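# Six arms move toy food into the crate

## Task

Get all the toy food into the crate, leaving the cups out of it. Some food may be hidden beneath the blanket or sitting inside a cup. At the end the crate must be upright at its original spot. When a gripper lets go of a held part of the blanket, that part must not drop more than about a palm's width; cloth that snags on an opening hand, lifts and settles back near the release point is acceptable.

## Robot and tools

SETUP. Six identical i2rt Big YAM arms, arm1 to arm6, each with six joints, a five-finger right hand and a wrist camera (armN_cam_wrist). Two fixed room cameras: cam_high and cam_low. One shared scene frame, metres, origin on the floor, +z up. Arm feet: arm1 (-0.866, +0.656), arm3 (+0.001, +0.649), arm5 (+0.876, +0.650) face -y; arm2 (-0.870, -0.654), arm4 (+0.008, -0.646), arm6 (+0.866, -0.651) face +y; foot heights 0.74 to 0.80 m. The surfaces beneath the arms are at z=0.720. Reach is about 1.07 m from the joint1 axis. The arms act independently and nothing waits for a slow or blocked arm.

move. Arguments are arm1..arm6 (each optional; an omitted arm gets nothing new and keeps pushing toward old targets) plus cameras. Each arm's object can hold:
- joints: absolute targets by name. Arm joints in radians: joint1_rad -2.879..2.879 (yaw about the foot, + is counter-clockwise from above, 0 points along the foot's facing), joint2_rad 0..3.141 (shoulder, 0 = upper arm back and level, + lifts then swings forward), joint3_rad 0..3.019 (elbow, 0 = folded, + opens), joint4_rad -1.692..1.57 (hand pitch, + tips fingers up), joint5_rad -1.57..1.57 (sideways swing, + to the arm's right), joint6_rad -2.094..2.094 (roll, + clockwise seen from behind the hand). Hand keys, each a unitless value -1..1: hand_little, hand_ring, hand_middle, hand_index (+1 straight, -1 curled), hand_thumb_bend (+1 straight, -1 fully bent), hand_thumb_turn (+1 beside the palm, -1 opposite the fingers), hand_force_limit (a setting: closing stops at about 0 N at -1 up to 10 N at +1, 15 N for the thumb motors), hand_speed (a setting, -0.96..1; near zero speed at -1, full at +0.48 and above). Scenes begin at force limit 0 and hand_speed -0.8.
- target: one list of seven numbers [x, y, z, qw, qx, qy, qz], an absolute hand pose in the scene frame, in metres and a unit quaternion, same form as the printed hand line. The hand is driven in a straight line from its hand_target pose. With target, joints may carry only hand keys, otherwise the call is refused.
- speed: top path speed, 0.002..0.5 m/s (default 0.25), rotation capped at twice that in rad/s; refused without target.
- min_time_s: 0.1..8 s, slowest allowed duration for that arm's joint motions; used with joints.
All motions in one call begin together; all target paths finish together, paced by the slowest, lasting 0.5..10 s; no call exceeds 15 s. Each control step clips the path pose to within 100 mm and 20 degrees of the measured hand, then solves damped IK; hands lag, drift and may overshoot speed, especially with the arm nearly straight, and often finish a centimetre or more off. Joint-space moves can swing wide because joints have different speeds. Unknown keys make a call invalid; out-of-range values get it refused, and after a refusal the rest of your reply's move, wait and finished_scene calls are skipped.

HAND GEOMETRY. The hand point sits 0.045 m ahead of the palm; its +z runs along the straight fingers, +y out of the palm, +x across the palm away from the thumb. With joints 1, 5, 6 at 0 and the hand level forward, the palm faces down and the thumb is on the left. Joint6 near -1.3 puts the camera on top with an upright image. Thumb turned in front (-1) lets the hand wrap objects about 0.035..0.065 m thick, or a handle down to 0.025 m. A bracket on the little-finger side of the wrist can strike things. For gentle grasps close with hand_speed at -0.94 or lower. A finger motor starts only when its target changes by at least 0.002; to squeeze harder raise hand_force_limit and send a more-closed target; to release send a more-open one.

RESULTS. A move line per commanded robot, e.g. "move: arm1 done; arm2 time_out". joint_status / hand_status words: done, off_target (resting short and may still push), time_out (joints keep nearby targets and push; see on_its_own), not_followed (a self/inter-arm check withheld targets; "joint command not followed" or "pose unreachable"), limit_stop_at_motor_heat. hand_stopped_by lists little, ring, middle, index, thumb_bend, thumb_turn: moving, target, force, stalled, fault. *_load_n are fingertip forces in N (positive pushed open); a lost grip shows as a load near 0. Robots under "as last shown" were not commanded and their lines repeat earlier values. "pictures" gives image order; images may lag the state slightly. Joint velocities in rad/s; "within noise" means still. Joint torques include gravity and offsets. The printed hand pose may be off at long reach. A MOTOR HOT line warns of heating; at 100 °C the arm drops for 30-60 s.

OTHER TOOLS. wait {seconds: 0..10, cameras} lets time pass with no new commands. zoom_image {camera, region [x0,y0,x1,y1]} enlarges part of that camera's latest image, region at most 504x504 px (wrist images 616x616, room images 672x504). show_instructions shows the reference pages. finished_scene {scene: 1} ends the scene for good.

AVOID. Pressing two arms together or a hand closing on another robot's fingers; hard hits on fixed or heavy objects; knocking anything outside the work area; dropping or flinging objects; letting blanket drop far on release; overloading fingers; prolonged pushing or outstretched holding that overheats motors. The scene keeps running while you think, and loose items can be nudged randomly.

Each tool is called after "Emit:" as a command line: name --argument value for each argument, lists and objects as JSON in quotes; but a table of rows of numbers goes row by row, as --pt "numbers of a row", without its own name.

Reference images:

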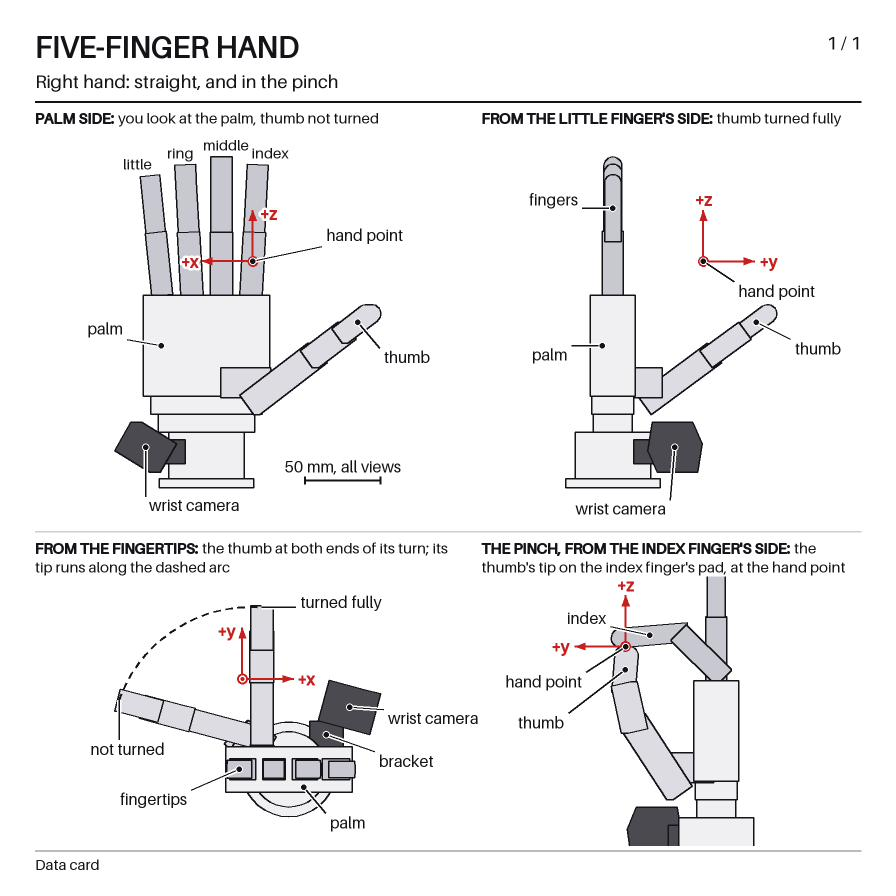

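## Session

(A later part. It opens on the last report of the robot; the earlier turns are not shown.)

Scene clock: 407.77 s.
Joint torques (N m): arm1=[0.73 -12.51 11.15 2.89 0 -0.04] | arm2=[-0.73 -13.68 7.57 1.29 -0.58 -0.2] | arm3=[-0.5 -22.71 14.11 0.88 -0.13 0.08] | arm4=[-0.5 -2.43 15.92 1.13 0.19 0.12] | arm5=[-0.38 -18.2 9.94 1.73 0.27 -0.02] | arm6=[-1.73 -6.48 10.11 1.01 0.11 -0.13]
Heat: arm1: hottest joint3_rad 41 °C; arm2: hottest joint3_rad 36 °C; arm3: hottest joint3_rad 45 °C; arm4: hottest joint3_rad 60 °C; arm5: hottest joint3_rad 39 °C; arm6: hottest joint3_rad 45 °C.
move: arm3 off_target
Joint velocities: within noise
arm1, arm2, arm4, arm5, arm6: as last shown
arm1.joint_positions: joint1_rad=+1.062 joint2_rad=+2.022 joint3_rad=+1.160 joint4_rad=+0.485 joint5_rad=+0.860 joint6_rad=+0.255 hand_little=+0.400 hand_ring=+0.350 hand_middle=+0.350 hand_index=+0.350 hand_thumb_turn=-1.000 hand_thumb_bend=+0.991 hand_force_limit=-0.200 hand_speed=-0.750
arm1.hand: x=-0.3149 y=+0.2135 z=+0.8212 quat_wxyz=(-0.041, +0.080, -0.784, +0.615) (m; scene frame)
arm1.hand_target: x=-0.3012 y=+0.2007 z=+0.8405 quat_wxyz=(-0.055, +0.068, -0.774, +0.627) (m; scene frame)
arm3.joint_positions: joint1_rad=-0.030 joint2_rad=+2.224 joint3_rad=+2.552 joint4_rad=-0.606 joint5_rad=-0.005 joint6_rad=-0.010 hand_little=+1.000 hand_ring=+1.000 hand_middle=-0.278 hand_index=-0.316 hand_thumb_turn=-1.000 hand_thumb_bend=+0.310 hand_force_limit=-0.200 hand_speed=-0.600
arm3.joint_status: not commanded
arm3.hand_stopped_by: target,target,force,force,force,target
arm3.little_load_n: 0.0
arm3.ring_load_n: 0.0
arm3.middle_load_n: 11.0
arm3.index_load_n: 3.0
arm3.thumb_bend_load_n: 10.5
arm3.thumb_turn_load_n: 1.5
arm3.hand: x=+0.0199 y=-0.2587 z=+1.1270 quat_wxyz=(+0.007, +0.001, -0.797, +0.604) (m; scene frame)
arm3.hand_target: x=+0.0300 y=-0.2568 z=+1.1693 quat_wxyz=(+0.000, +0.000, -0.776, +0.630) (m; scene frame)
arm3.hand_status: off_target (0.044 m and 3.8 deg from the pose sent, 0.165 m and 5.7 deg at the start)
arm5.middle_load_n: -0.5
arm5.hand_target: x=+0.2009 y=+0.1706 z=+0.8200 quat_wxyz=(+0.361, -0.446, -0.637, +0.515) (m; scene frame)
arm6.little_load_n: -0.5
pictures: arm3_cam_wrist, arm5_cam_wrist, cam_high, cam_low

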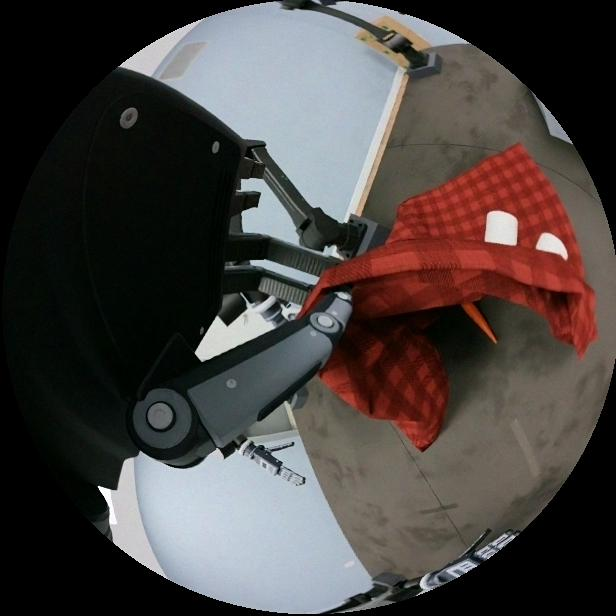

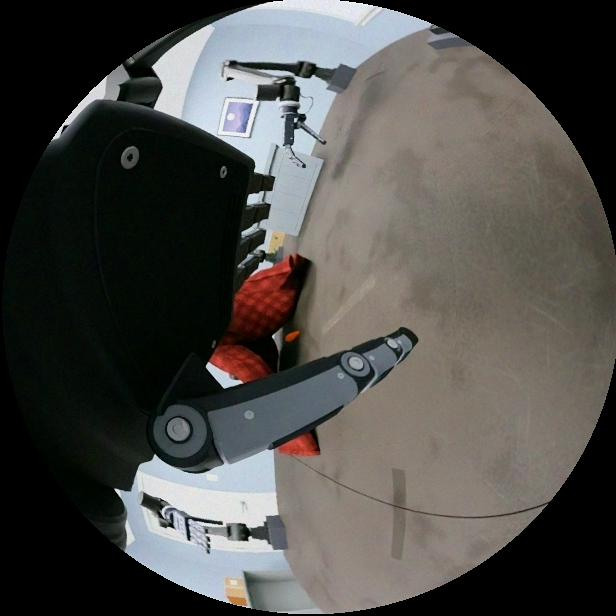

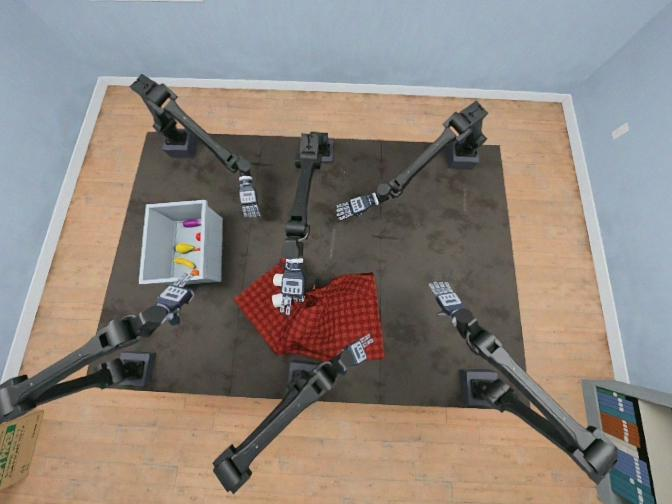

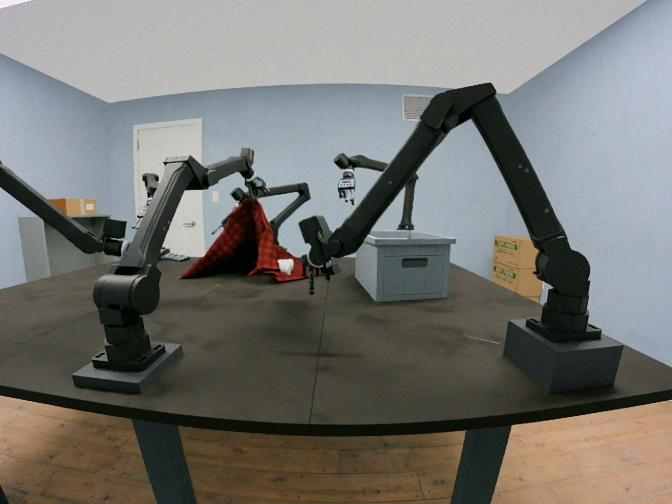

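Emit:
move --arm1 '{"target":[-0.38,0.42,1.00,0.0548,-0.0677,0.7742,-0.6269],"speed":0.25}' --arm5 '{"target":[0.42,0.35,1.00,-0.3610,0.4458,0.6366,-0.5155],"speed":0.25}' --cameras '[]'

Emit:
move --arm3 '{"target":[0.0,-0.04,1.14,0,0,0.7771,-0.6293],"speed":0.09}' --cameras '["arm3_cam_wrist","arm4_cam_wrist","cam_low","cam_high"]'

Emit:
zoom_image --camera "cam_high" --region '[220, 195, 420, 365]'

Scene clock: 414.23 s.
Joint torques (N m): arm1=[1.67 -7.24 9.83 1.36 0.42 0.16] | arm2=[-0.62 -13.74 7.6 1.25 -0.58 -0.21] | arm3=[-0.79 -22.53 14.12 1.02 -0.08 0.11] | arm4=[-0.56 -2.49 15.92 1.11 0.19 0.11] | arm5=[-0.91 -6.42 7.68 1.74 0.05 -0.09] | arm6=[-1.85 -6.65 10.1 1.03 0.12 -0.14]
Heat: arm1: hottest joint3_rad 41 °C; arm2: hottest joint3_rad 36 °C; arm3: hottest joint3_rad 46 °C; arm4: hottest joint3_rad 61 °C; arm5: hottest joint3_rad 39 °C; arm6: hottest joint3_rad 45 °C.
move: arm1 done; arm5 off_target
Joint velocities: within noise
arm1.joint_positions: joint1_rad=+1.412 joint2_rad=+1.415 joint3_rad=+0.921 joint4_rad=-0.086 joint5_rad=+1.181 joint6_rad=+0.535 hand_little=+0.400 hand_ring=+0.350 hand_middle=+0.350 hand_index=+0.350 hand_thumb_turn=-1.000 hand_thumb_bend=+0.991 hand_force_limit=-0.200 hand_speed=-0.750
arm1.joint_status: not commanded
arm1.hand_stopped_by: target,target,target,target,force,target
arm1.little_load_n: 0.0
arm1.ring_load_n: 0.0
arm1.middle_load_n: 0.0
arm1.index_load_n: 0.0
arm1.thumb_bend_load_n: 0.0
arm1.thumb_turn_load_n: 0.0
arm1.hand: x=-0.3828 y=+0.4180 z=+0.9969 quat_wxyz=(-0.052, +0.071, -0.774, +0.627) (m; scene frame)
arm1.hand_target: x=-0.3801 y=+0.4200 z=+1.0000 quat_wxyz=(-0.055, +0.068, -0.774, +0.627) (m; scene frame)
arm1.hand_status: done (0.005 m and 0.5 deg from the pose sent, 0.281 m and 2.7 deg at the start)
arm2, arm3, arm4, arm6: as last shown
arm3.middle_load_n: 11.5
arm3.thumb_bend_load_n: 10.0
arm3.hand: x=+0.0200 y=-0.2587 z=+1.1271 quat_wxyz=(+0.007, +0.001, -0.797, +0.604) (m; scene frame)
arm4.little_load_n: 0.5
arm5.joint_positions: joint1_rad=-0.947 joint2_rad=+1.238 joint3_rad=+0.712 joint4_rad=+0.338 joint5_rad=+0.260 joint6_rad=+0.053 hand_little=+1.000 hand_ring=+1.000 hand_middle=+1.000 hand_index=+1.000 hand_thumb_turn=-1.000 hand_thumb_bend=+1.000 hand_force_limit=-0.200 hand_speed=-0.500
arm5.joint_status: not commanded
arm5.hand_stopped_by: target,target,target,target,target,target
arm5.little_load_n: 0.0
arm5.ring_load_n: 0.0
arm5.middle_load_n: 0.0
arm5.index_load_n: 0.0
arm5.thumb_bend_load_n: 0.0
arm5.thumb_turn_load_n: 0.0
arm5.hand: x=+0.4216 y=+0.3449 z=+1.0146 quat_wxyz=(+0.364, -0.438, -0.630, +0.528) (m; scene frame)
arm5.hand_target: x=+0.4204 y=+0.3501 z=+1.0002 quat_wxyz=(+0.361, -0.446, -0.637, +0.516) (m; scene frame)
arm5.hand_status: off_target (0.016 m and 1.8 deg from the pose sent, 0.322 m and 0.8 deg at the start)
arm6.little_load_n: 0.0
pictures: none
No camera images: "cameras" was empty.

Scene clock: 417.27 s.
Joint torques (N m): arm1=[1.67 -7.36 9.83 1.32 0.42 0.15] | arm2=[-0.56 -13.74 7.61 1.22 -0.58 -0.2] | arm3=[-1.96 -15.68 9.21 2.17 -0.16 0.02] | arm4=[-0.56 -2.55 15.92 1.11 0.19 0.11] | arm5=[-0.91 -6.42 7.66 1.72 0.05 -0.1] | arm6=[-1.73 -6.48 10.11 1.01 0.12 -0.14]
Heat: arm1: hottest joint3_rad 41 °C; arm2: hottest joint3_rad 36 °C; arm3: hottest joint3_rad 46 °C; arm4: hottest joint3_rad 61 °C; arm5: hottest joint3_rad 39 °C; arm6: hottest joint3_rad 45 °C.
move: arm3 off_target
Joint velocities: within noise
arm1, arm2, arm4, arm5, arm6: as last shown
arm1.joint_positions: joint1_rad=+1.412 joint2_rad=+1.415 joint3_rad=+0.921 joint4_rad=-0.086 joint5_rad=+1.181 joint6_rad=+0.536 hand_little=+0.400 hand_ring=+0.350 hand_middle=+0.350 hand_index=+0.350 hand_thumb_turn=-1.000 hand_thumb_bend=+0.991 hand_force_limit=-0.200 hand_speed=-0.750
arm1.hand: x=-0.3827 y=+0.4180 z=+0.9969 quat_wxyz=(-0.052, +0.070, -0.774, +0.627) (m; scene frame)
arm1.hand_target: x=-0.3800 y=+0.4200 z=+1.0000 quat_wxyz=(-0.055, +0.068, -0.774, +0.627) (m; scene frame)
arm3.joint_positions: joint1_rad=-0.072 joint2_rad=+1.518 joint3_rad=+1.479 joint4_rad=-0.242 joint5_rad=-0.062 joint6_rad=-0.010 hand_little=+1.000 hand_ring=+1.000 hand_middle=-0.278 hand_index=-0.316 hand_thumb_turn=-1.000 hand_thumb_bend=+0.310 hand_force_limit=-0.200 hand_speed=-0.600
arm3.joint_status: not commanded
arm3.hand_stopped_by: target,target,force,force,force,target
arm3.little_load_n: 0.0
arm3.ring_load_n: -0.5
arm3.middle_load_n: 11.5
arm3.index_load_n: 2.5
arm3.thumb_bend_load_n: 10.5
arm3.thumb_turn_load_n: 1.0
arm3.hand: x=+0.0053 y=-0.0413 z=+1.1107 quat_wxyz=(-0.003, +0.001, -0.798, +0.603) (m; scene frame)
arm3.hand_target: x=+0.0001 y=-0.0393 z=+1.1399 quat_wxyz=(+0.000, +0.000, -0.777, +0.629) (m; scene frame)
arm3.hand_status: off_target (0.030 m and 3.8 deg from the pose sent, 0.220 m and 3.8 deg at the start)
arm4.little_load_n: 0.0
arm5.thumb_turn_load_n: 0.5
arm6.little_load_n: -0.5
pictures: arm3_cam_wrist, arm4_cam_wrist, cam_high, cam_low

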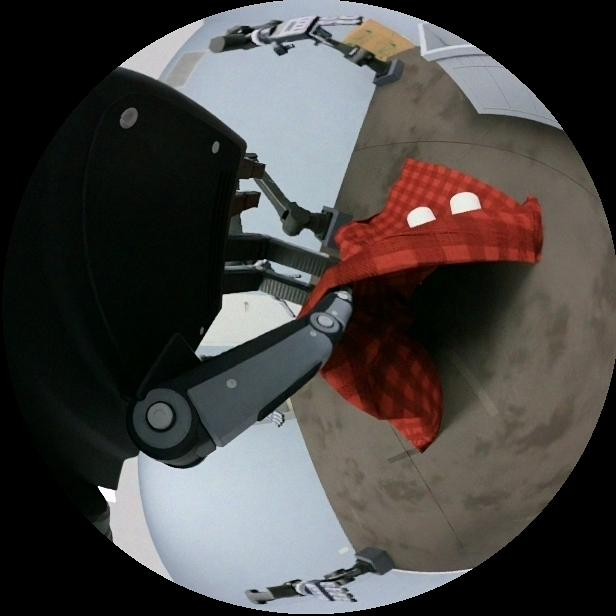

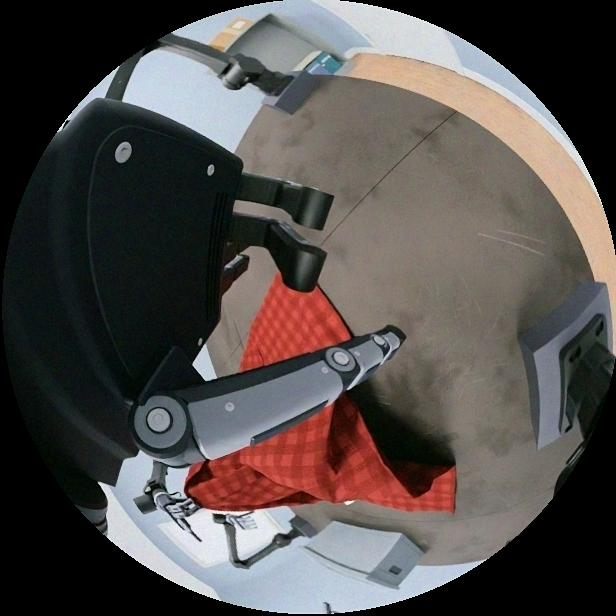

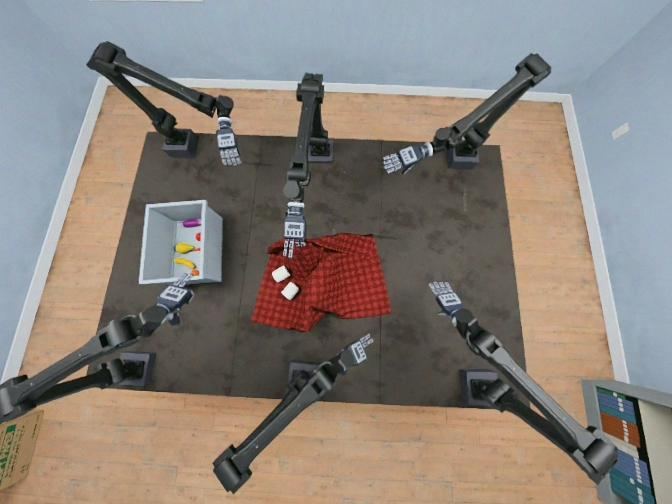

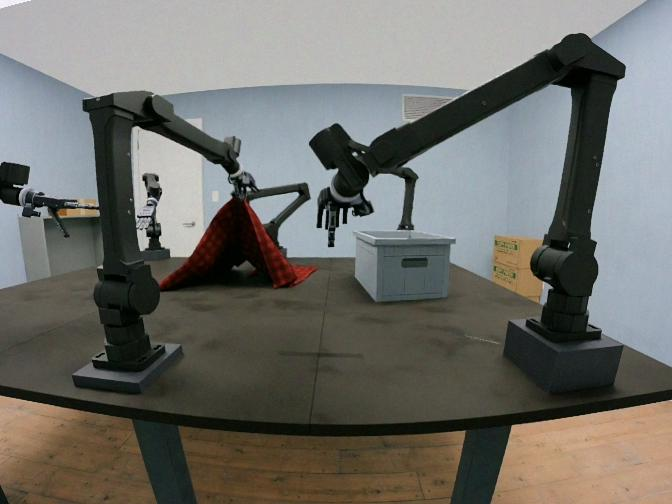

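Scaled by 2.520 from the camera's 672x504 image, which has a finer 960x720 frame.

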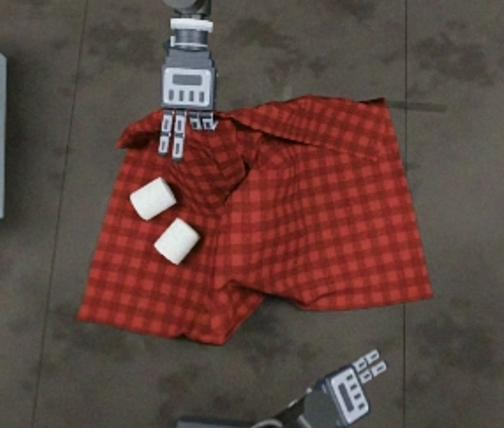

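Emit:
move --arm3 '{"target":[0.0,0.13,1.14,0,0,0.7771,-0.6293],"speed":0.09}' --cameras '["arm4_cam_wrist","cam_high"]'

Emit:
zoom_image --camera "cam_high" --region '[220, 195, 420, 365]'

Scene clock: 419.80 s.
Joint torques (N m): arm1=[1.67 -7.3 9.83 1.35 0.42 0.15] | arm2=[-0.56 -13.57 7.58 1.28 -0.57 -0.2] | arm3=[-1.49 -8.47 9.62 1.07 -0.16 0.05] | arm4=[-0.5 -2.43 15.91 1.13 0.19 0.11] | arm5=[-0.91 -6.42 7.68 1.74 0.05 -0.09] | arm6=[-1.73 -6.53 10.1 1.02 0.12 -0.13]
Heat: arm1: hottest joint3_rad 41 °C; arm2: hottest joint3_rad 36 °C; arm3: hottest joint3_rad 46 °C; arm4: hottest joint3_rad 61 °C; arm5: hottest joint3_rad 39 °C; arm6: hottest joint3_rad 45 °C.
move: arm3 off_target
Joint velocities: within noise
arm1, arm4, arm5: as last shown
arm2.joint_positions: joint1_rad=-0.983 joint2_rad=+1.424 joint3_rad=+1.522 joint4_rad=-0.972 joint5_rad=-0.602 joint6_rad=-0.555 hand_little=-1.000 hand_ring=-1.000 hand_middle=+1.000 hand_index=+1.000 hand_thumb_turn=-1.000 hand_thumb_bend=+1.000 hand_force_limit=-0.250 hand_speed=-0.500
arm2.joint_status: not commanded
arm2.hand_stopped_by: target,target,target,target,target,target
arm2.little_load_n: 0.0
arm2.ring_load_n: 0.5
arm2.middle_load_n: 0.0
arm2.index_load_n: 0.0
arm2.thumb_bend_load_n: 0.0
arm2.thumb_turn_load_n: 0.0
arm2.hand: x=-0.5007 y=-0.2820 z=+1.0923 quat_wxyz=(-0.428, +0.899, -0.092, +0.027) (m; scene frame)
arm2.hand_target: x=-0.5001 y=-0.2801 z=+1.1000 quat_wxyz=(-0.437, +0.895, -0.078, +0.038) (m; scene frame)
arm2.hand_status: not commanded
arm3.joint_positions: joint1_rad=-0.104 joint2_rad=+1.071 joint3_rad=+1.087 joint4_rad=-0.260 joint5_rad=-0.093 joint6_rad=-0.016 hand_little=+1.000 hand_ring=+1.000 hand_middle=-0.278 hand_index=-0.317 hand_thumb_turn=-1.000 hand_thumb_bend=+0.310 hand_force_limit=-0.200 hand_speed=-0.600
arm3.joint_status: not commanded
arm3.hand_stopped_by: target,target,force,force,force,target
arm3.little_load_n: 0.0
arm3.ring_load_n: 0.0
arm3.middle_load_n: 11.5
arm3.index_load_n: 1.5
arm3.thumb_bend_load_n: 9.5
arm3.thumb_turn_load_n: 0.5
arm3.hand: x=+0.0033 y=+0.1243 z=+1.1234 quat_wxyz=(-0.003, +0.001, -0.786, +0.618) (m; scene frame)
arm3.hand_target: x=+0.0001 y=+0.1299 z=+1.1398 quat_wxyz=(+0.000, +0.000, -0.777, +0.629) (m; scene frame)
arm3.hand_status: off_target (0.018 m and 1.7 deg from the pose sent, 0.174 m and 3.8 deg at the start)
arm5.middle_load_n: -0.5
arm5.thumb_turn_load_n: 0.0
arm6.joint_positions: joint1_rad=+0.654 joint2_rad=+1.221 joint3_rad=+0.920 joint4_rad=-0.410 joint5_rad=+0.360 joint6_rad=+0.306 hand_little=+1.000 hand_ring=+1.000 hand_middle=+1.000 hand_index=+1.000 hand_thumb_turn=-1.000 hand_thumb_bend=+1.000 hand_force_limit=-0.200 hand_speed=-0.500
arm6.joint_status: not commanded
arm6.hand_stopped_by: target,target,target,target,target,target
arm6.little_load_n: -0.5
arm6.ring_load_n: 0.0
arm6.middle_load_n: 0.0
arm6.index_load_n: 0.0
arm6.thumb_bend_load_n: -0.5
arm6.thumb_turn_load_n: 0.0
arm6.hand: x=+0.5759 y=-0.2495 z=+0.9728 quat_wxyz=(-0.441, +0.892, +0.090, -0.051) (m; scene frame)
arm6.hand_target: x=+0.5799 y=-0.2500 z=+0.9700 quat_wxyz=(-0.436, +0.894, +0.094, -0.046) (m; scene frame)
arm6.hand_status: not commanded
pictures: arm4_cam_wrist, cam_high

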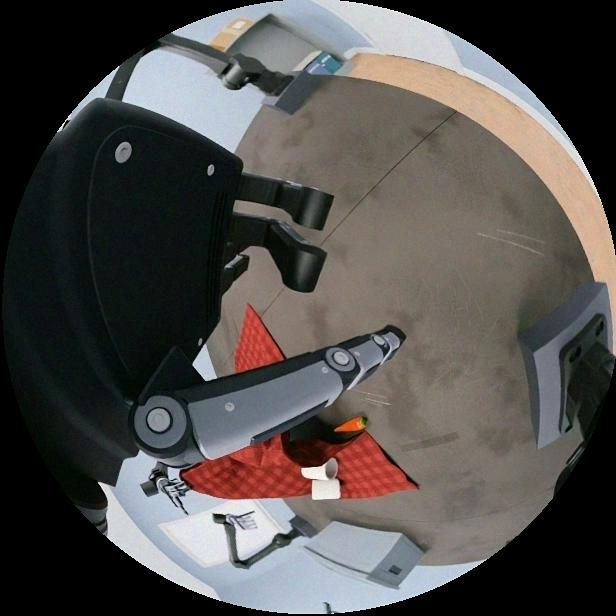

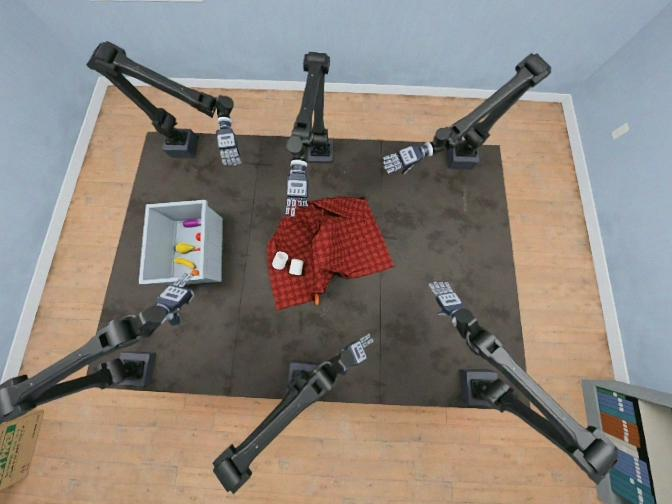

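Scaled by 2.520 from the camera's 672x504 image, which has a finer 960x720 frame.

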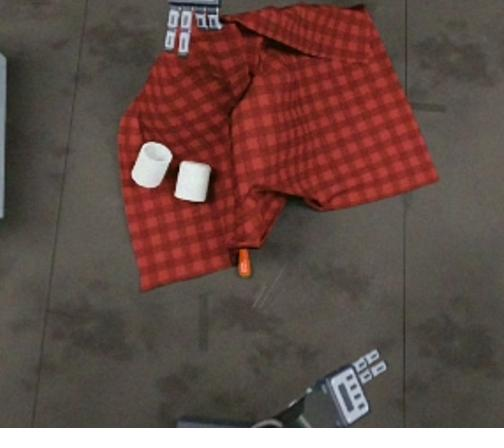

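Emit:
move --arm3 '{"target":[0.0,0.26,1.10,0,0,0.7771,-0.6293],"speed":0.09}' --cameras '["cam_high"]'

Emit:
zoom_image --camera "cam_high" --region '[220, 175, 420, 325]'

Scene clock: 421.97 s.
Joint torques (N m): arm1=[1.67 -7.3 9.83 1.35 0.42 0.15] | arm2=[-0.62 -13.74 7.62 1.29 -0.58 -0.2] | arm3=[-1.49 -2.02 9.31 0.81 -0.21 0.03] | arm4=[-0.56 -2.55 15.92 1.13 0.19 0.12] | arm5=[-0.91 -6.42 7.68 1.73 0.05 -0.09] | arm6=[-1.79 -6.48 10.09 1.05 0.12 -0.14]
Heat: arm1: hottest joint3_rad 41 °C; arm2: hottest joint3_rad 36 °C; arm3: hottest joint3_rad 46 °C; arm4: hottest joint3_rad 61 °C; arm5: hottest joint3_rad 39 °C; arm6: hottest joint3_rad 45 °C.
move: arm3 off_target
Joint velocities: within noise
arm1, arm2, arm4, arm5, arm6: as last shown
arm2.little_load_n: 0.5
arm2.ring_load_n: 0.0
arm3.joint_positions: joint1_rad=-0.162 joint2_rad=+0.681 joint3_rad=+0.800 joint4_rad=-0.353 joint5_rad=-0.150 joint6_rad=-0.027 hand_little=+1.000 hand_ring=+1.000 hand_middle=-0.278 hand_index=-0.317 hand_thumb_turn=-1.000 hand_thumb_bend=+0.310 hand_force_limit=-0.200 hand_speed=-0.600
arm3.joint_status: not commanded
arm3.hand_stopped_by: target,target,force,force,force,target
arm3.little_load_n: -0.5
arm3.ring_load_n: 0.0
arm3.middle_load_n: 12.0
arm3.index_load_n: 1.5
arm3.thumb_bend_load_n: 9.5
arm3.thumb_turn_load_n: 0.0
arm3.hand: x=+0.0024 y=+0.2559 z=+1.0906 quat_wxyz=(-0.003, +0.001, -0.783, +0.622) (m; scene frame)
arm3.hand_target: x=+0.0001 y=+0.2600 z=+1.0999 quat_wxyz=(+0.000, +0.000, -0.777, +0.629) (m; scene frame)
arm3.hand_status: off_target (0.011 m and 1.1 deg from the pose sent, 0.138 m and 1.7 deg at the start)
arm4.thumb_bend_load_n: -0.5
arm6.little_load_n: 0.0
arm6.thumb_bend_load_n: 0.0
pictures: cam_high

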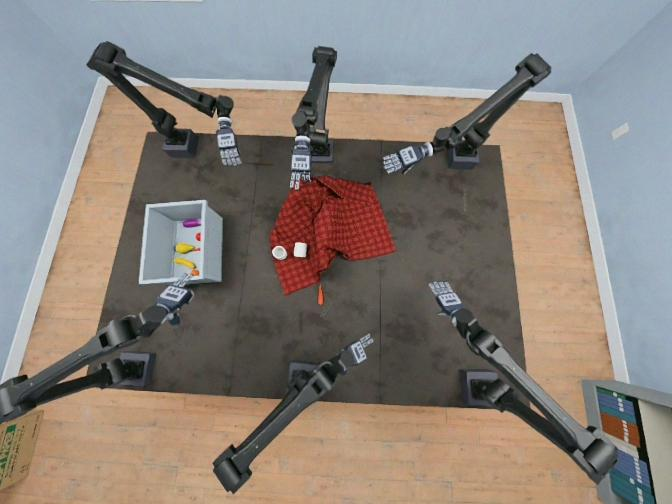

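Scaled by 2.520 from the camera's 672x504 image, which has a finer 960x720 frame.

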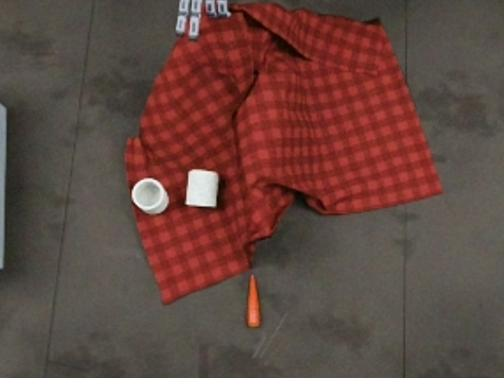

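Emit:
move --arm2 '{"target":[-0.20,-0.30,1.00,0.3407,-0.6984,0.5656,-0.2759],"speed":0.3,"joints":{"hand_speed":0.0,"hand_little":1.0,"hand_ring":1.0,"hand_middle":1.0,"hand_index":1.0}}'

Emit:
move --arm2 '{"target":[0.03,-0.26,0.86,0.3407,-0.6984,0.5656,-0.2759],"speed":0.25}' --cameras '["arm2_cam_wrist","cam_high"]'

Scene clock: 425.67 s.
Joint torques (N m): arm1=[1.73 -7.18 9.78 1.35 0.42 0.15] | arm2=[-1.14 -20.42 11.32 0.59 0.26 0.12] | arm3=[-1.55 -2.32 9.31 0.81 -0.25 0] | arm4=[-0.56 -2.49 15.9 1.14 0.19 0.11] | arm5=[-0.85 -6.42 7.68 1.73 0.05 -0.09] | arm6=[-1.9 -6.59 10.13 1.03 0.11 -0.13]
Heat: arm1: hottest joint3_rad 41 °C; arm2: hottest joint3_rad 37 °C; arm3: hottest joint3_rad 46 °C; arm4: hottest joint3_rad 62 °C; arm5: hottest joint3_rad 39 °C; arm6: hottest joint3_rad 45 °C.
move: arm2 off_target
Joint velocities: within noise
arm1, arm3, arm5, arm6: as last shown
arm2.joint_positions: joint1_rad=-1.076 joint2_rad=+1.867 joint3_rad=+1.756 joint4_rad=-0.612 joint5_rad=+0.216 joint6_rad=+0.159 hand_little=+1.000 hand_ring=+1.000 hand_middle=+1.000 hand_index=+1.000 hand_thumb_turn=-1.000 hand_thumb_bend=+1.000 hand_force_limit=-0.250 hand_speed=+0.000
arm2.joint_status: all done
arm2.hand_stopped_by: target,target,target,target,target,target
arm2.little_load_n: 0.0
arm2.ring_load_n: -0.5
arm2.middle_load_n: 0.0
arm2.index_load_n: 0.0
arm2.thumb_bend_load_n: 0.0
arm2.thumb_turn_load_n: 0.0
arm2.hand: x=-0.2133 y=-0.3028 z=+0.9754 quat_wxyz=(-0.324, +0.713, -0.561, +0.269) (m; scene frame)
arm2.hand_target: x=-0.2011 y=-0.3007 z=+1.0001 quat_wxyz=(-0.341, +0.698, -0.565, +0.276) (m; scene frame)
arm2.hand_status: off_target (0.028 m and 2.7 deg from the pose sent, 0.315 m and 67.2 deg at the start)
arm3.little_load_n: 0.0
arm3.middle_load_n: 11.5
arm4.joint_positions: joint1_rad=-0.745 joint2_rad=+0.636 joint3_rad=+0.485 joint4_rad=-0.577 joint5_rad=+0.266 joint6_rad=+0.188 hand_little=-1.000 hand_ring=-1.000 hand_middle=+1.000 hand_index=+1.000 hand_thumb_turn=-1.000 hand_thumb_bend=+1.000 hand_force_limit=-0.250 hand_speed=-0.500
arm4.joint_status: not commanded
arm4.hand_stopped_by: target,target,target,target,target,target
arm4.little_load_n: 0.0
arm4.ring_load_n: 0.0
arm4.middle_load_n: 0.0
arm4.index_load_n: 0.0
arm4.thumb_bend_load_n: 0.0
arm4.thumb_turn_load_n: 0.0
arm4.hand: x=+0.2336 y=-0.4419 z=+0.9185 quat_wxyz=(-0.347, +0.774, -0.476, +0.234) (m; scene frame)
arm4.hand_target: x=+0.2446 y=-0.4325 z=+0.9475 quat_wxyz=(-0.367, +0.760, -0.481, +0.237) (m; scene frame)
arm4.hand_status: not commanded
arm5.middle_load_n: 0.0
arm5.index_load_n: -0.5
pictures: none

Scene clock: 427.67 s.
Joint torques (N m): arm1=[1.55 -7.3 9.8 1.33 0.42 0.15] | arm2=[-1.14 -30.86 11.19 1.47 -0.1 -0.19] | arm3=[-1.44 -2.61 9.37 0.66 -0.2 -0.02] | arm4=[-0.5 -2.43 15.91 1.13 0.19 0.11] | arm5=[-0.85 -6.48 7.68 1.73 0.05 -0.09] | arm6=[-1.73 -6.53 10.1 1.05 0.12 -0.14]
Heat: arm1: hottest joint3_rad 41 °C; arm2: hottest joint3_rad 37 °C; arm3: hottest joint3_rad 46 °C; arm4: hottest joint3_rad 62 °C; arm5: hottest joint3_rad 39 °C; arm6: hottest joint3_rad 45 °C.
move: arm2 off_target
Joint velocities: within noise
arm1, arm3, arm4, arm5, arm6: as last shown
arm2.joint_positions: joint1_rad=-1.161 joint2_rad=+2.759 joint3_rad=+2.880 joint4_rad=-0.723 joint5_rad=+0.160 joint6_rad=+0.137 hand_little=+1.000 hand_ring=+1.000 hand_middle=+1.000 hand_index=+1.000 hand_thumb_turn=-1.000 hand_thumb_bend=+1.000 hand_force_limit=-0.250 hand_speed=+0.000
arm2.joint_status: not commanded
arm2.hand_stopped_by: target,target,target,target,target,target
arm2.little_load_n: 0.0
arm2.ring_load_n: 0.0
arm2.middle_load_n: 0.0
arm2.index_load_n: 0.0
arm2.thumb_bend_load_n: 0.0
arm2.thumb_turn_load_n: 0.0
arm2.hand: x=+0.0174 y=-0.2614 z=+0.8216 quat_wxyz=(-0.371, +0.680, -0.563, +0.290) (m; scene frame)
arm2.hand_target: x=+0.0265 y=-0.2613 z=+0.8601 quat_wxyz=(-0.395, +0.669, -0.550, +0.305) (m; scene frame)
arm2.hand_status: off_target (0.040 m and 4.4 deg from the pose sent, 0.273 m and 2.7 deg at the start; a joint's target at an end of its range on 25 of 60 steps)
arm5.index_load_n: 0.0
arm5.thumb_bend_load_n: 0.5
pictures: arm2_cam_wrist, cam_high

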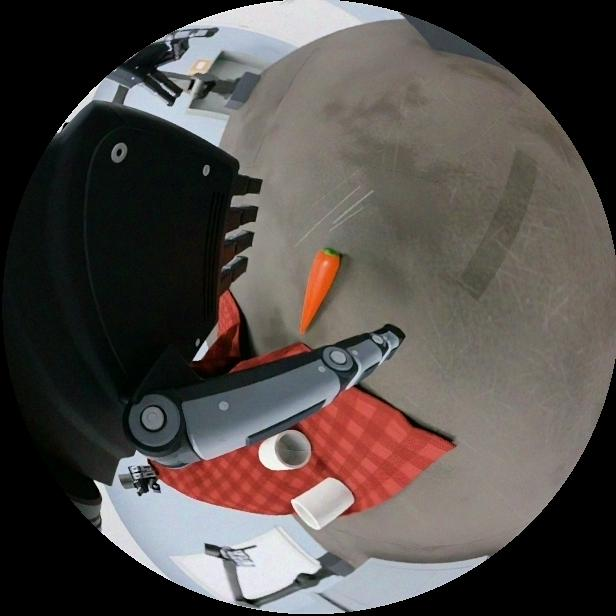

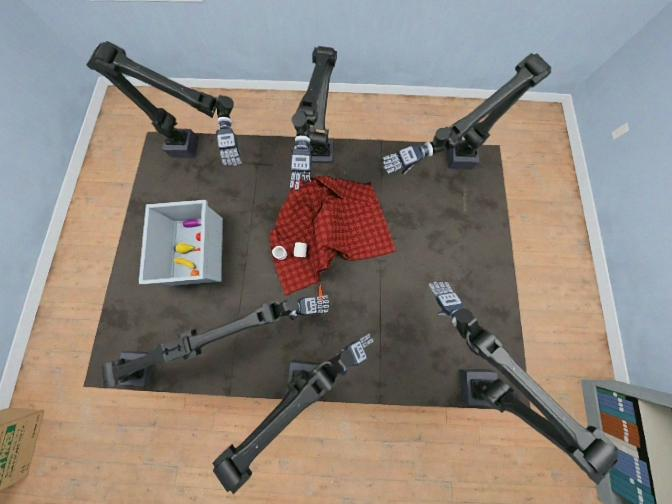

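Emit:
move --arm2 '{"target":[-0.22,-0.33,0.98,0.3407,-0.6984,0.5656,-0.2759],"speed":0.3}' --arm6 '{"target":[0.30,-0.28,0.92,0.3232,-0.6626,-0.6072,0.2962],"speed":0.3}'

Emit:
move --arm6 '{"target":[0.10,-0.28,0.84,0.3232,-0.6626,-0.6072,0.2962],"speed":0.2}' --cameras '["arm6_cam_wrist","cam_high"]'

Scene clock: 431.87 s.
Joint torques (N m): arm1=[1.49 -7.24 9.83 1.31 0.42 0.15] | arm2=[-0.38 -20.07 7.41 0.69 0.23 0.11] | arm3=[-1.85 -2.08 9.28 0.76 -0.19 -0.02] | arm4=[-0.62 -2.55 15.91 1.14 0.19 0.11] | arm5=[-0.91 -6.36 7.68 1.74 0.05 -0.09] | arm6=[-0.62 -14.04 14.98 0.85 -0.49 -0.15]
Heat: arm1: hottest joint3_rad 40 °C; arm2: hottest joint3_rad 37 °C; arm3: hottest joint3_rad 46 °C; arm4: hottest joint3_rad 62 °C; arm5: hottest joint3_rad 39 °C; arm6: hottest joint3_rad 45 °C.
move: arm2 done; arm6 off_target
Joint velocities: within noise
arm1, arm3, arm4, arm5: as last shown
arm2.joint_positions: joint1_rad=-1.115 joint2_rad=+1.801 joint3_rad=+1.645 joint4_rad=-0.524 joint5_rad=+0.194 joint6_rad=+0.142 hand_little=+1.000 hand_ring=+1.000 hand_middle=+1.000 hand_index=+1.000 hand_thumb_turn=-1.000 hand_thumb_bend=+1.000 hand_force_limit=-0.250 hand_speed=+0.000
arm2.joint_status: not commanded
arm2.hand_stopped_by: target,target,target,target,target,target
arm2.little_load_n: 0.0
arm2.ring_load_n: 0.0
arm2.middle_load_n: 0.0
arm2.index_load_n: 0.0
arm2.thumb_bend_load_n: 0.0
arm2.thumb_turn_load_n: 0.0
arm2.hand: x=-0.2164 y=-0.3330 z=+0.9763 quat_wxyz=(-0.339, +0.702, -0.561, +0.278) (m; scene frame)
arm2.hand_target: x=-0.2199 y=-0.3301 z=+0.9800 quat_wxyz=(-0.341, +0.698, -0.566, +0.276) (m; scene frame)
arm2.hand_status: done (0.006 m and 0.7 deg from the pose sent, 0.294 m and 4.4 deg at the start)
arm4.thumb_bend_load_n: -0.5
arm5.thumb_bend_load_n: 0.0
arm6.joint_positions: joint1_rad=+0.821 joint2_rad=+1.820 joint3_rad=+1.413 joint4_rad=-0.408 joint5_rad=-0.481 joint6_rad=-0.411 hand_little=+1.000 hand_ring=+1.000 hand_middle=+1.000 hand_index=+1.000 hand_thumb_turn=-1.000 hand_thumb_bend=+1.000 hand_force_limit=-0.200 hand_speed=-0.500
arm6.joint_status: not commanded
arm6.hand_stopped_by: target,target,target,target,target,target
arm6.little_load_n: 0.0
arm6.ring_load_n: 0.0
arm6.middle_load_n: 0.0
arm6.index_load_n: 0.0
arm6.thumb_bend_load_n: 0.0
arm6.thumb_turn_load_n: 0.0
arm6.hand: x=+0.3191 y=-0.2880 z=+0.8976 quat_wxyz=(-0.306, +0.678, +0.601, -0.293) (m; scene frame)
arm6.hand_target: x=+0.3012 y=-0.2809 z=+0.9204 quat_wxyz=(-0.324, +0.663, +0.607, -0.296) (m; scene frame)
arm6.hand_status: off_target (0.031 m and 2.8 deg from the pose sent, 0.283 m and 73.1 deg at the start)
pictures: none

Scene clock: 433.80 s.
Joint torques (N m): arm1=[1.61 -7.3 9.81 1.31 0.42 0.15] | arm2=[-0.32 -20.01 7.45 0.65 0.24 0.11] | arm3=[-1.85 -2.55 9.5 0.95 -0.21 -0.01] | arm4=[-0.5 -2.43 15.91 1.13 0.19 0.12] | arm5=[-0.91 -6.42 7.66 1.73 0.05 -0.1] | arm6=[-0.44 -20.19 15.58 1.01 -0.24 0.09]
Heat: arm1: hottest joint3_rad 40 °C; arm2: hottest joint3_rad 37 °C; arm3: hottest joint3_rad 46 °C; arm4: hottest joint3_rad 62 °C; arm5: hottest joint3_rad 39 °C; arm6: hottest joint3_rad 46 °C.
move: arm6 off_target
Joint velocities: within noise
arm1, arm2, arm3, arm4, arm5: as last shown
arm3.ring_load_n: -0.5
arm4.thumb_bend_load_n: 0.0
arm6.joint_positions: joint1_rad=+0.999 joint2_rad=+2.318 joint3_rad=+2.009 joint4_rad=-0.454 joint5_rad=-0.357 joint6_rad=-0.300 hand_little=+1.000 hand_ring=+1.000 hand_middle=+1.000 hand_index=+1.000 hand_thumb_turn=-1.000 hand_thumb_bend=+1.000 hand_force_limit=-0.200 hand_speed=-0.500
arm6.joint_status: not commanded
arm6.hand_stopped_by: target,target,target,target,target,target
arm6.little_load_n: 0.0
arm6.ring_load_n: 0.0
arm6.middle_load_n: 0.0
arm6.index_load_n: 0.0
arm6.thumb_bend_load_n: 0.0
arm6.thumb_turn_load_n: 0.0
arm6.hand: x=+0.1187 y=-0.2844 z=+0.8161 quat_wxyz=(-0.307, +0.670, +0.611, -0.289) (m; scene frame)
arm6.hand_target: x=+0.1015 y=-0.2809 z=+0.8405 quat_wxyz=(-0.324, +0.662, +0.607, -0.297) (m; scene frame)
arm6.hand_status: off_target (0.031 m and 2.3 deg from the pose sent, 0.227 m and 2.8 deg at the start)
pictures: arm6_cam_wrist, cam_high

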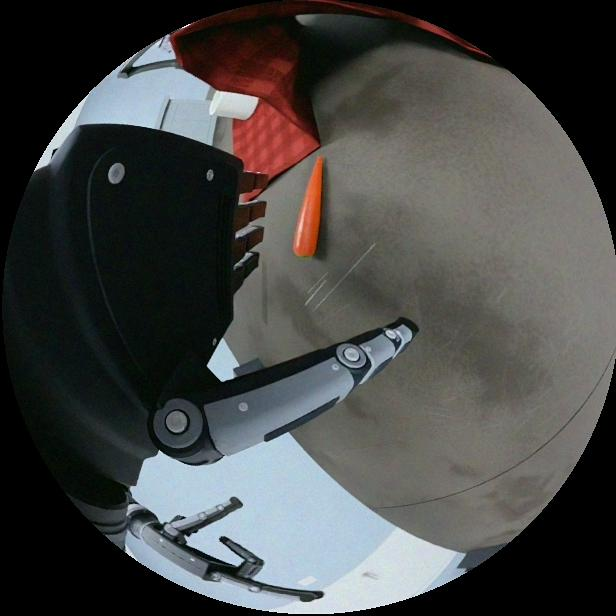

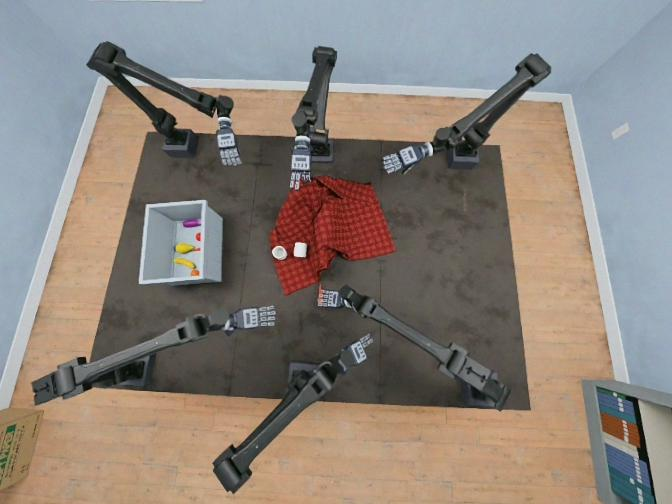

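Emit:
move --arm6 '{"target":[0.045,-0.262,0.80,0.3232,-0.6626,-0.6072,0.2962],"speed":0.12}' --cameras '["arm6_cam_wrist"]'

Scene clock: 435.53 s.
Joint torques (N m): arm1=[1.61 -7.24 9.84 1.32 0.42 0.14] | arm2=[-0.56 -20.13 7.46 0.69 0.24 0.1] | arm3=[-1.85 -2.49 9.29 0.88 -0.16 0] | arm4=[-0.56 -2.49 15.92 1.11 0.19 0.11] | arm5=[-0.85 -6.48 7.66 1.74 0.05 -0.1] | arm6=[-0.21 -22.18 15.92 0.96 -0.28 0.06]
Heat: arm1: hottest joint3_rad 40 °C; arm2: hottest joint3_rad 37 °C; arm3: hottest joint3_rad 46 °C; arm4: hottest joint3_rad 62 °C; arm5: hottest joint3_rad 39 °C; arm6: hottest joint3_rad 46 °C.
move: arm6 off_target
Joint velocities: within noise
arm1.joint_positions: joint1_rad=+1.412 joint2_rad=+1.415 joint3_rad=+0.921 joint4_rad=-0.086 joint5_rad=+1.181 joint6_rad=+0.536 hand_little=+0.400 hand_ring=+0.350 hand_middle=+0.350 hand_index=+0.350 hand_thumb_turn=-1.000 hand_thumb_bend=+0.991 hand_force_limit=-0.200 hand_speed=-0.750
arm1.joint_status: not commanded
arm1.hand_stopped_by: target,target,target,target,force,target
arm1.little_load_n: 0.0
arm1.ring_load_n: 0.0
arm1.middle_load_n: 0.0
arm1.index_load_n: -0.5
arm1.thumb_bend_load_n: 0.0
arm1.thumb_turn_load_n: 0.0
arm1.hand: x=-0.3827 y=+0.4180 z=+0.9969 quat_wxyz=(-0.052, +0.070, -0.774, +0.627) (m; scene frame)
arm1.hand_target: x=-0.3800 y=+0.4200 z=+1.0000 quat_wxyz=(-0.055, +0.068, -0.774, +0.627) (m; scene frame)
arm1.hand_status: not commanded
arm2, arm3, arm4: as last shown
arm2.index_load_n: -0.5
arm3.ring_load_n: 0.0
arm5.joint_positions: joint1_rad=-0.947 joint2_rad=+1.238 joint3_rad=+0.712 joint4_rad=+0.338 joint5_rad=+0.260 joint6_rad=+0.053 hand_little=+1.000 hand_ring=+1.000 hand_middle=+1.000 hand_index=+1.000 hand_thumb_turn=-1.000 hand_thumb_bend=+1.000 hand_force_limit=-0.200 hand_speed=-0.500
arm5.joint_status: not commanded
arm5.hand_stopped_by: target,target,target,target,target,target
arm5.little_load_n: 0.0
arm5.ring_load_n: 0.0
arm5.middle_load_n: 0.0
arm5.index_load_n: 0.0
arm5.thumb_bend_load_n: 0.0
arm5.thumb_turn_load_n: 0.0
arm5.hand: x=+0.4216 y=+0.3449 z=+1.0146 quat_wxyz=(+0.364, -0.438, -0.630, +0.528) (m; scene frame)
arm5.hand_target: x=+0.4204 y=+0.3501 z=+1.0002 quat_wxyz=(+0.361, -0.446, -0.637, +0.516) (m; scene frame)
arm5.hand_status: not commanded
arm6.joint_positions: joint1_rad=+1.007 joint2_rad=+2.568 joint3_rad=+2.374 joint4_rad=-0.565 joint5_rad=-0.344 joint6_rad=-0.287 hand_little=+1.000 hand_ring=+1.000 hand_middle=+1.000 hand_index=+1.000 hand_thumb_turn=-1.000 hand_thumb_bend=+1.000 hand_force_limit=-0.200 hand_speed=-0.500
arm6.joint_status: not commanded
arm6.hand_stopped_by: target,target,target,target,target,target
arm6.little_load_n: 0.0
arm6.ring_load_n: 0.0
arm6.middle_load_n: 0.0
arm6.index_load_n: 0.0
arm6.thumb_bend_load_n: 0.0
arm6.thumb_turn_load_n: 0.0
arm6.hand: x=+0.0646 y=-0.2577 z=+0.7763 quat_wxyz=(-0.309, +0.673, +0.607, -0.287) (m; scene frame)
arm6.hand_target: x=+0.0467 y=-0.2628 z=+0.8005 quat_wxyz=(-0.324, +0.662, +0.607, -0.297) (m; scene frame)
arm6.hand_status: off_target (0.031 m and 2.3 deg from the pose sent, 0.079 m and 2.3 deg at the start)
pictures: arm6_cam_wrist

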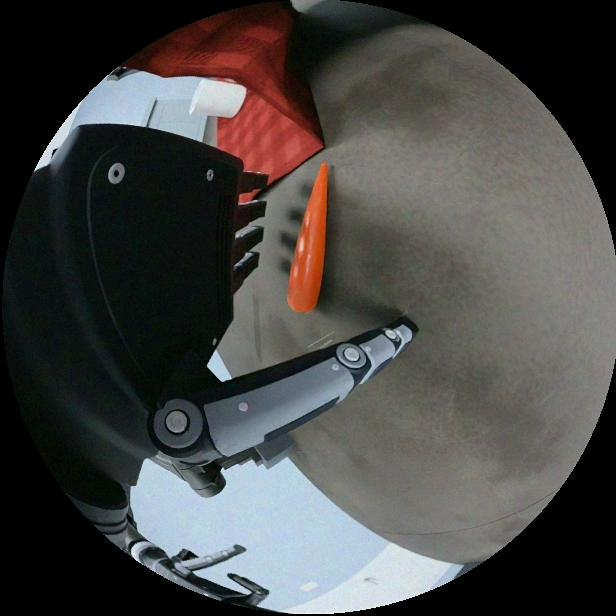

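Emit:
move --arm6 '{"target":[0.0,-0.260,0.782,0.3232,-0.6626,-0.6072,0.2962],"speed":0.08}' --cameras '["arm6_cam_wrist"]'

Scene clock: 437.10 s.
Joint torques (N m): arm1=[1.55 -7.24 9.84 1.33 0.42 0.15] | arm2=[-0.56 -20.01 7.49 0.68 0.24 0.11] | arm3=[-2.02 -2.43 9.57 0.81 -0.22 0] | arm4=[-0.5 -2.49 15.91 1.13 0.19 0.11] | arm5=[-0.85 -6.42 7.68 1.73 0.05 -0.09] | arm6=[-0.21 -22.01 15.97 0.99 -0.18 0.08]
Heat: arm1: hottest joint3_rad 40 °C; arm2: hottest joint3_rad 37 °C; arm3: hottest joint3_rad 46 °C; arm4: hottest joint3_rad 63 °C; arm5: hottest joint3_rad 39 °C; arm6: hottest joint3_rad 46 °C.
move: arm6 off_target
Joint velocities: within noise
arm1, arm2, arm3, arm4, arm5: as last shown
arm1.middle_load_n: -0.5
arm1.index_load_n: 0.0
arm2.middle_load_n: -0.5
arm2.index_load_n: 0.0
arm3.ring_load_n: -0.5
arm6.joint_positions: joint1_rad=+1.034 joint2_rad=+2.836 joint3_rad=+2.869 joint4_rad=-0.721 joint5_rad=-0.315 joint6_rad=-0.257 hand_little=+1.000 hand_ring=+1.000 hand_middle=+1.000 hand_index=+1.000 hand_thumb_turn=-1.000 hand_thumb_bend=+1.000 hand_force_limit=-0.200 hand_speed=-0.500
arm6.joint_status: not commanded
arm6.hand_stopped_by: target,target,target,target,target,target
arm6.little_load_n: 0.0
arm6.ring_load_n: 0.0
arm6.middle_load_n: 0.0
arm6.index_load_n: 0.0
arm6.thumb_bend_load_n: 0.0
arm6.thumb_turn_load_n: 0.0
arm6.hand: x=+0.0120 y=-0.2515 z=+0.7735 quat_wxyz=(-0.337, +0.665, +0.598, -0.295) (m; scene frame)
arm6.hand_target: x=+0.0018 y=-0.2610 z=+0.7821 quat_wxyz=(-0.344, +0.659, +0.598, -0.301) (m; scene frame)
arm6.hand_status: off_target (0.017 m and 1.9 deg from the pose sent, 0.065 m and 2.3 deg at the start; a joint's target at an end of its range on 17 of 40 steps)
pictures: arm6_cam_wrist

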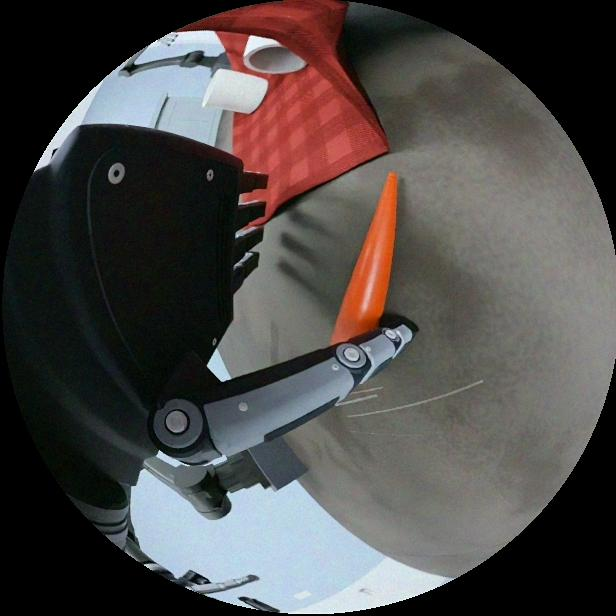

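Emit:
move --arm6 '{"target":[0.010,-0.262,0.766,0.3232,-0.6626,-0.6072,0.2962],"speed":0.06}' --cameras '["arm6_cam_wrist"]'

Scene clock: 438.23 s.
Joint torques (N m): arm1=[1.55 -7.3 9.8 1.35 0.42 0.15] | arm2=[-0.79 -20.01 7.46 0.7 0.24 0.11] | arm3=[-1.85 -1.67 9.32 0.85 -0.22 0.02] | arm4=[-0.5 -2.55 15.92 1.14 0.19 0.11] | arm5=[-0.91 -6.42 7.68 1.74 0.05 -0.09] | arm6=[-0.62 -22.07 14.43 0.7 -0.34 -0.09]
Heat: arm1: hottest joint3_rad 40 °C; arm2: hottest joint3_rad 37 °C; arm3: hottest joint3_rad 46 °C; arm4: hottest joint3_rad 63 °C; arm5: hottest joint3_rad 39 °C; arm6: hottest joint3_rad 46 °C.
move: arm6 done
Joint velocities: within noise
arm1, arm2, arm3, arm4, arm5: as last shown
arm1.middle_load_n: 0.0
arm2.middle_load_n: 0.0
arm2.index_load_n: -0.5
arm3.ring_load_n: 0.0
arm3.middle_load_n: 12.0
arm5.ring_load_n: -0.5
arm6.joint_positions: joint1_rad=+1.034 joint2_rad=+2.836 joint3_rad=+2.869 joint4_rad=-0.735 joint5_rad=-0.324 joint6_rad=-0.257 hand_little=+1.000 hand_ring=+1.000 hand_middle=+1.000 hand_index=+1.000 hand_thumb_turn=-1.000 hand_thumb_bend=+1.000 hand_force_limit=-0.200 hand_speed=-0.500
arm6.joint_status: not commanded
arm6.hand_stopped_by: target,target,target,target,target,target
arm6.little_load_n: 0.0
arm6.ring_load_n: 0.0
arm6.middle_load_n: 0.0
arm6.index_load_n: 0.0
arm6.thumb_bend_load_n: -1.0
arm6.thumb_turn_load_n: -1.0
arm6.hand: x=+0.0143 y=-0.2546 z=+0.7718 quat_wxyz=(-0.329, +0.666, +0.600, -0.296) (m; scene frame)
arm6.hand_target: x=+0.0108 y=-0.2623 z=+0.7660 quat_wxyz=(-0.326, +0.662, +0.606, -0.297) (m; scene frame)
arm6.hand_status: done (0.010 m and 1.1 deg from the pose sent, 0.013 m and 1.9 deg at the start)
pictures: arm6_cam_wrist

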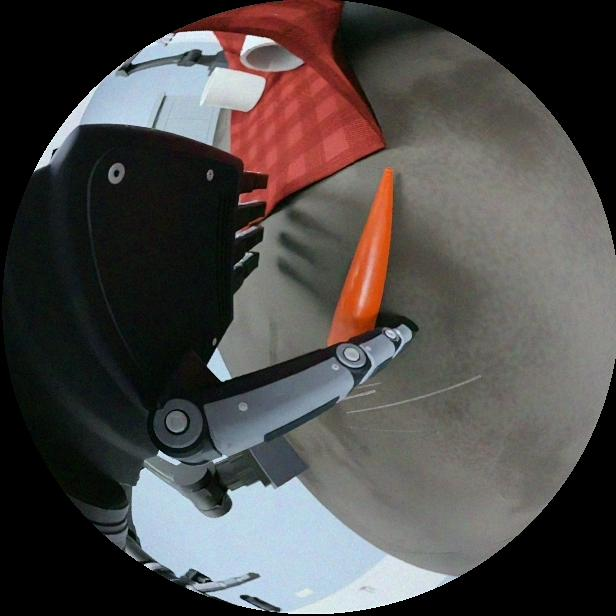

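Emit:
move --arm6 '{"joints":{"hand_speed":-0.65,"hand_force_limit":-0.15,"hand_little":-0.6,"hand_ring":-0.6,"hand_middle":-0.6,"hand_index":-0.6}}' --cameras '["arm6_cam_wrist"]'

Scene clock: 440.50 s.
Joint torques (N m): arm1=[1.67 -7.24 9.83 1.32 0.42 0.15] | arm2=[-0.56 -20.13 7.5 0.66 0.23 0.12] | arm3=[-1.14 -1.49 9.33 0.68 -0.24 -0.02] | arm4=[-0.56 -2.49 15.91 1.13 0.19 0.12] | arm5=[-0.91 -6.42 7.68 1.73 0.05 -0.1] | arm6=[-0.73 -22.24 13.78 0.87 -0.19 -0.1]
Heat: arm1: hottest joint3_rad 40 °C; arm2: hottest joint3_rad 37 °C; arm3: hottest joint3_rad 46 °C; arm4: hottest joint3_rad 63 °C; arm5: hottest joint3_rad 39 °C; arm6: hottest joint3_rad 46 °C.
move: arm6 off_target
Joint velocities: within noise
arm1, arm2, arm4, arm5: as last shown
arm2.little_load_n: -0.5
arm2.index_load_n: 0.0
arm3.joint_positions: joint1_rad=-0.162 joint2_rad=+0.681 joint3_rad=+0.800 joint4_rad=-0.353 joint5_rad=-0.150 joint6_rad=-0.027 hand_little=+1.000 hand_ring=+1.000 hand_middle=-0.278 hand_index=-0.317 hand_thumb_turn=-1.000 hand_thumb_bend=+0.310 hand_force_limit=-0.200 hand_speed=-0.600
arm3.joint_status: not commanded
arm3.hand_stopped_by: target,target,force,force,force,target
arm3.little_load_n: 0.0
arm3.ring_load_n: 0.0
arm3.middle_load_n: 12.0
arm3.index_load_n: 1.5
arm3.thumb_bend_load_n: 9.5
arm3.thumb_turn_load_n: 0.0
arm3.hand: x=+0.0024 y=+0.2559 z=+1.0906 quat_wxyz=(-0.003, +0.001, -0.783, +0.622) (m; scene frame)
arm3.hand_target: x=+0.0001 y=+0.2600 z=+1.0999 quat_wxyz=(+0.000, +0.000, -0.777, +0.629) (m; scene frame)
arm3.hand_status: not commanded
arm5.ring_load_n: 0.0
arm6.joint_positions: joint1_rad=+1.035 joint2_rad=+2.837 joint3_rad=+2.876 joint4_rad=-0.740 joint5_rad=-0.328 joint6_rad=-0.257 hand_little=-0.600 hand_ring=-0.600 hand_middle=+0.715 hand_index=-0.600 hand_thumb_turn=-1.000 hand_thumb_bend=+1.000 hand_force_limit=-0.150 hand_speed=-0.650
arm6.joint_status: hand_middle off_target (ended at +0.715, target -0.600); the others done
arm6.hand_stopped_by: target,target,force,target,target,target
arm6.little_load_n: 0.0
arm6.ring_load_n: 0.0
arm6.middle_load_n: 0.5
arm6.index_load_n: 0.0
arm6.thumb_bend_load_n: 0.0
arm6.thumb_turn_load_n: 0.0
arm6.hand: x=+0.0138 y=-0.2560 z=+0.7734 quat_wxyz=(-0.328, +0.665, +0.601, -0.298) (m; scene frame)
arm6.hand_target: x=+0.0107 y=-0.2625 z=+0.7661 quat_wxyz=(-0.326, +0.662, +0.606, -0.297) (m; scene frame)
arm6.hand_status: not commanded
pictures: arm6_cam_wrist

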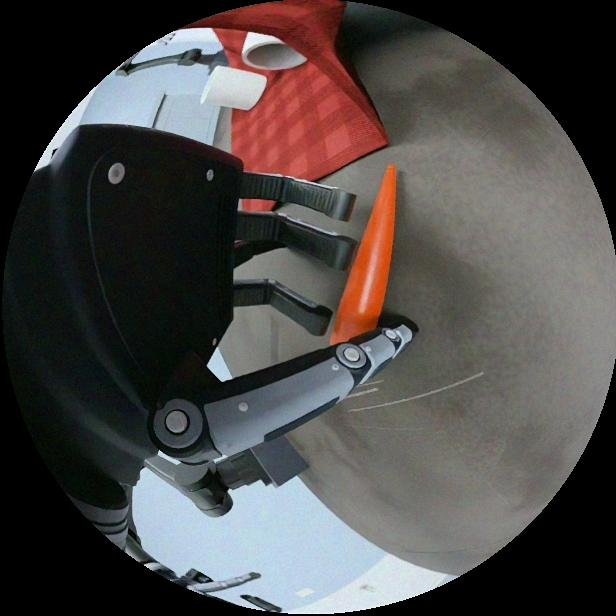

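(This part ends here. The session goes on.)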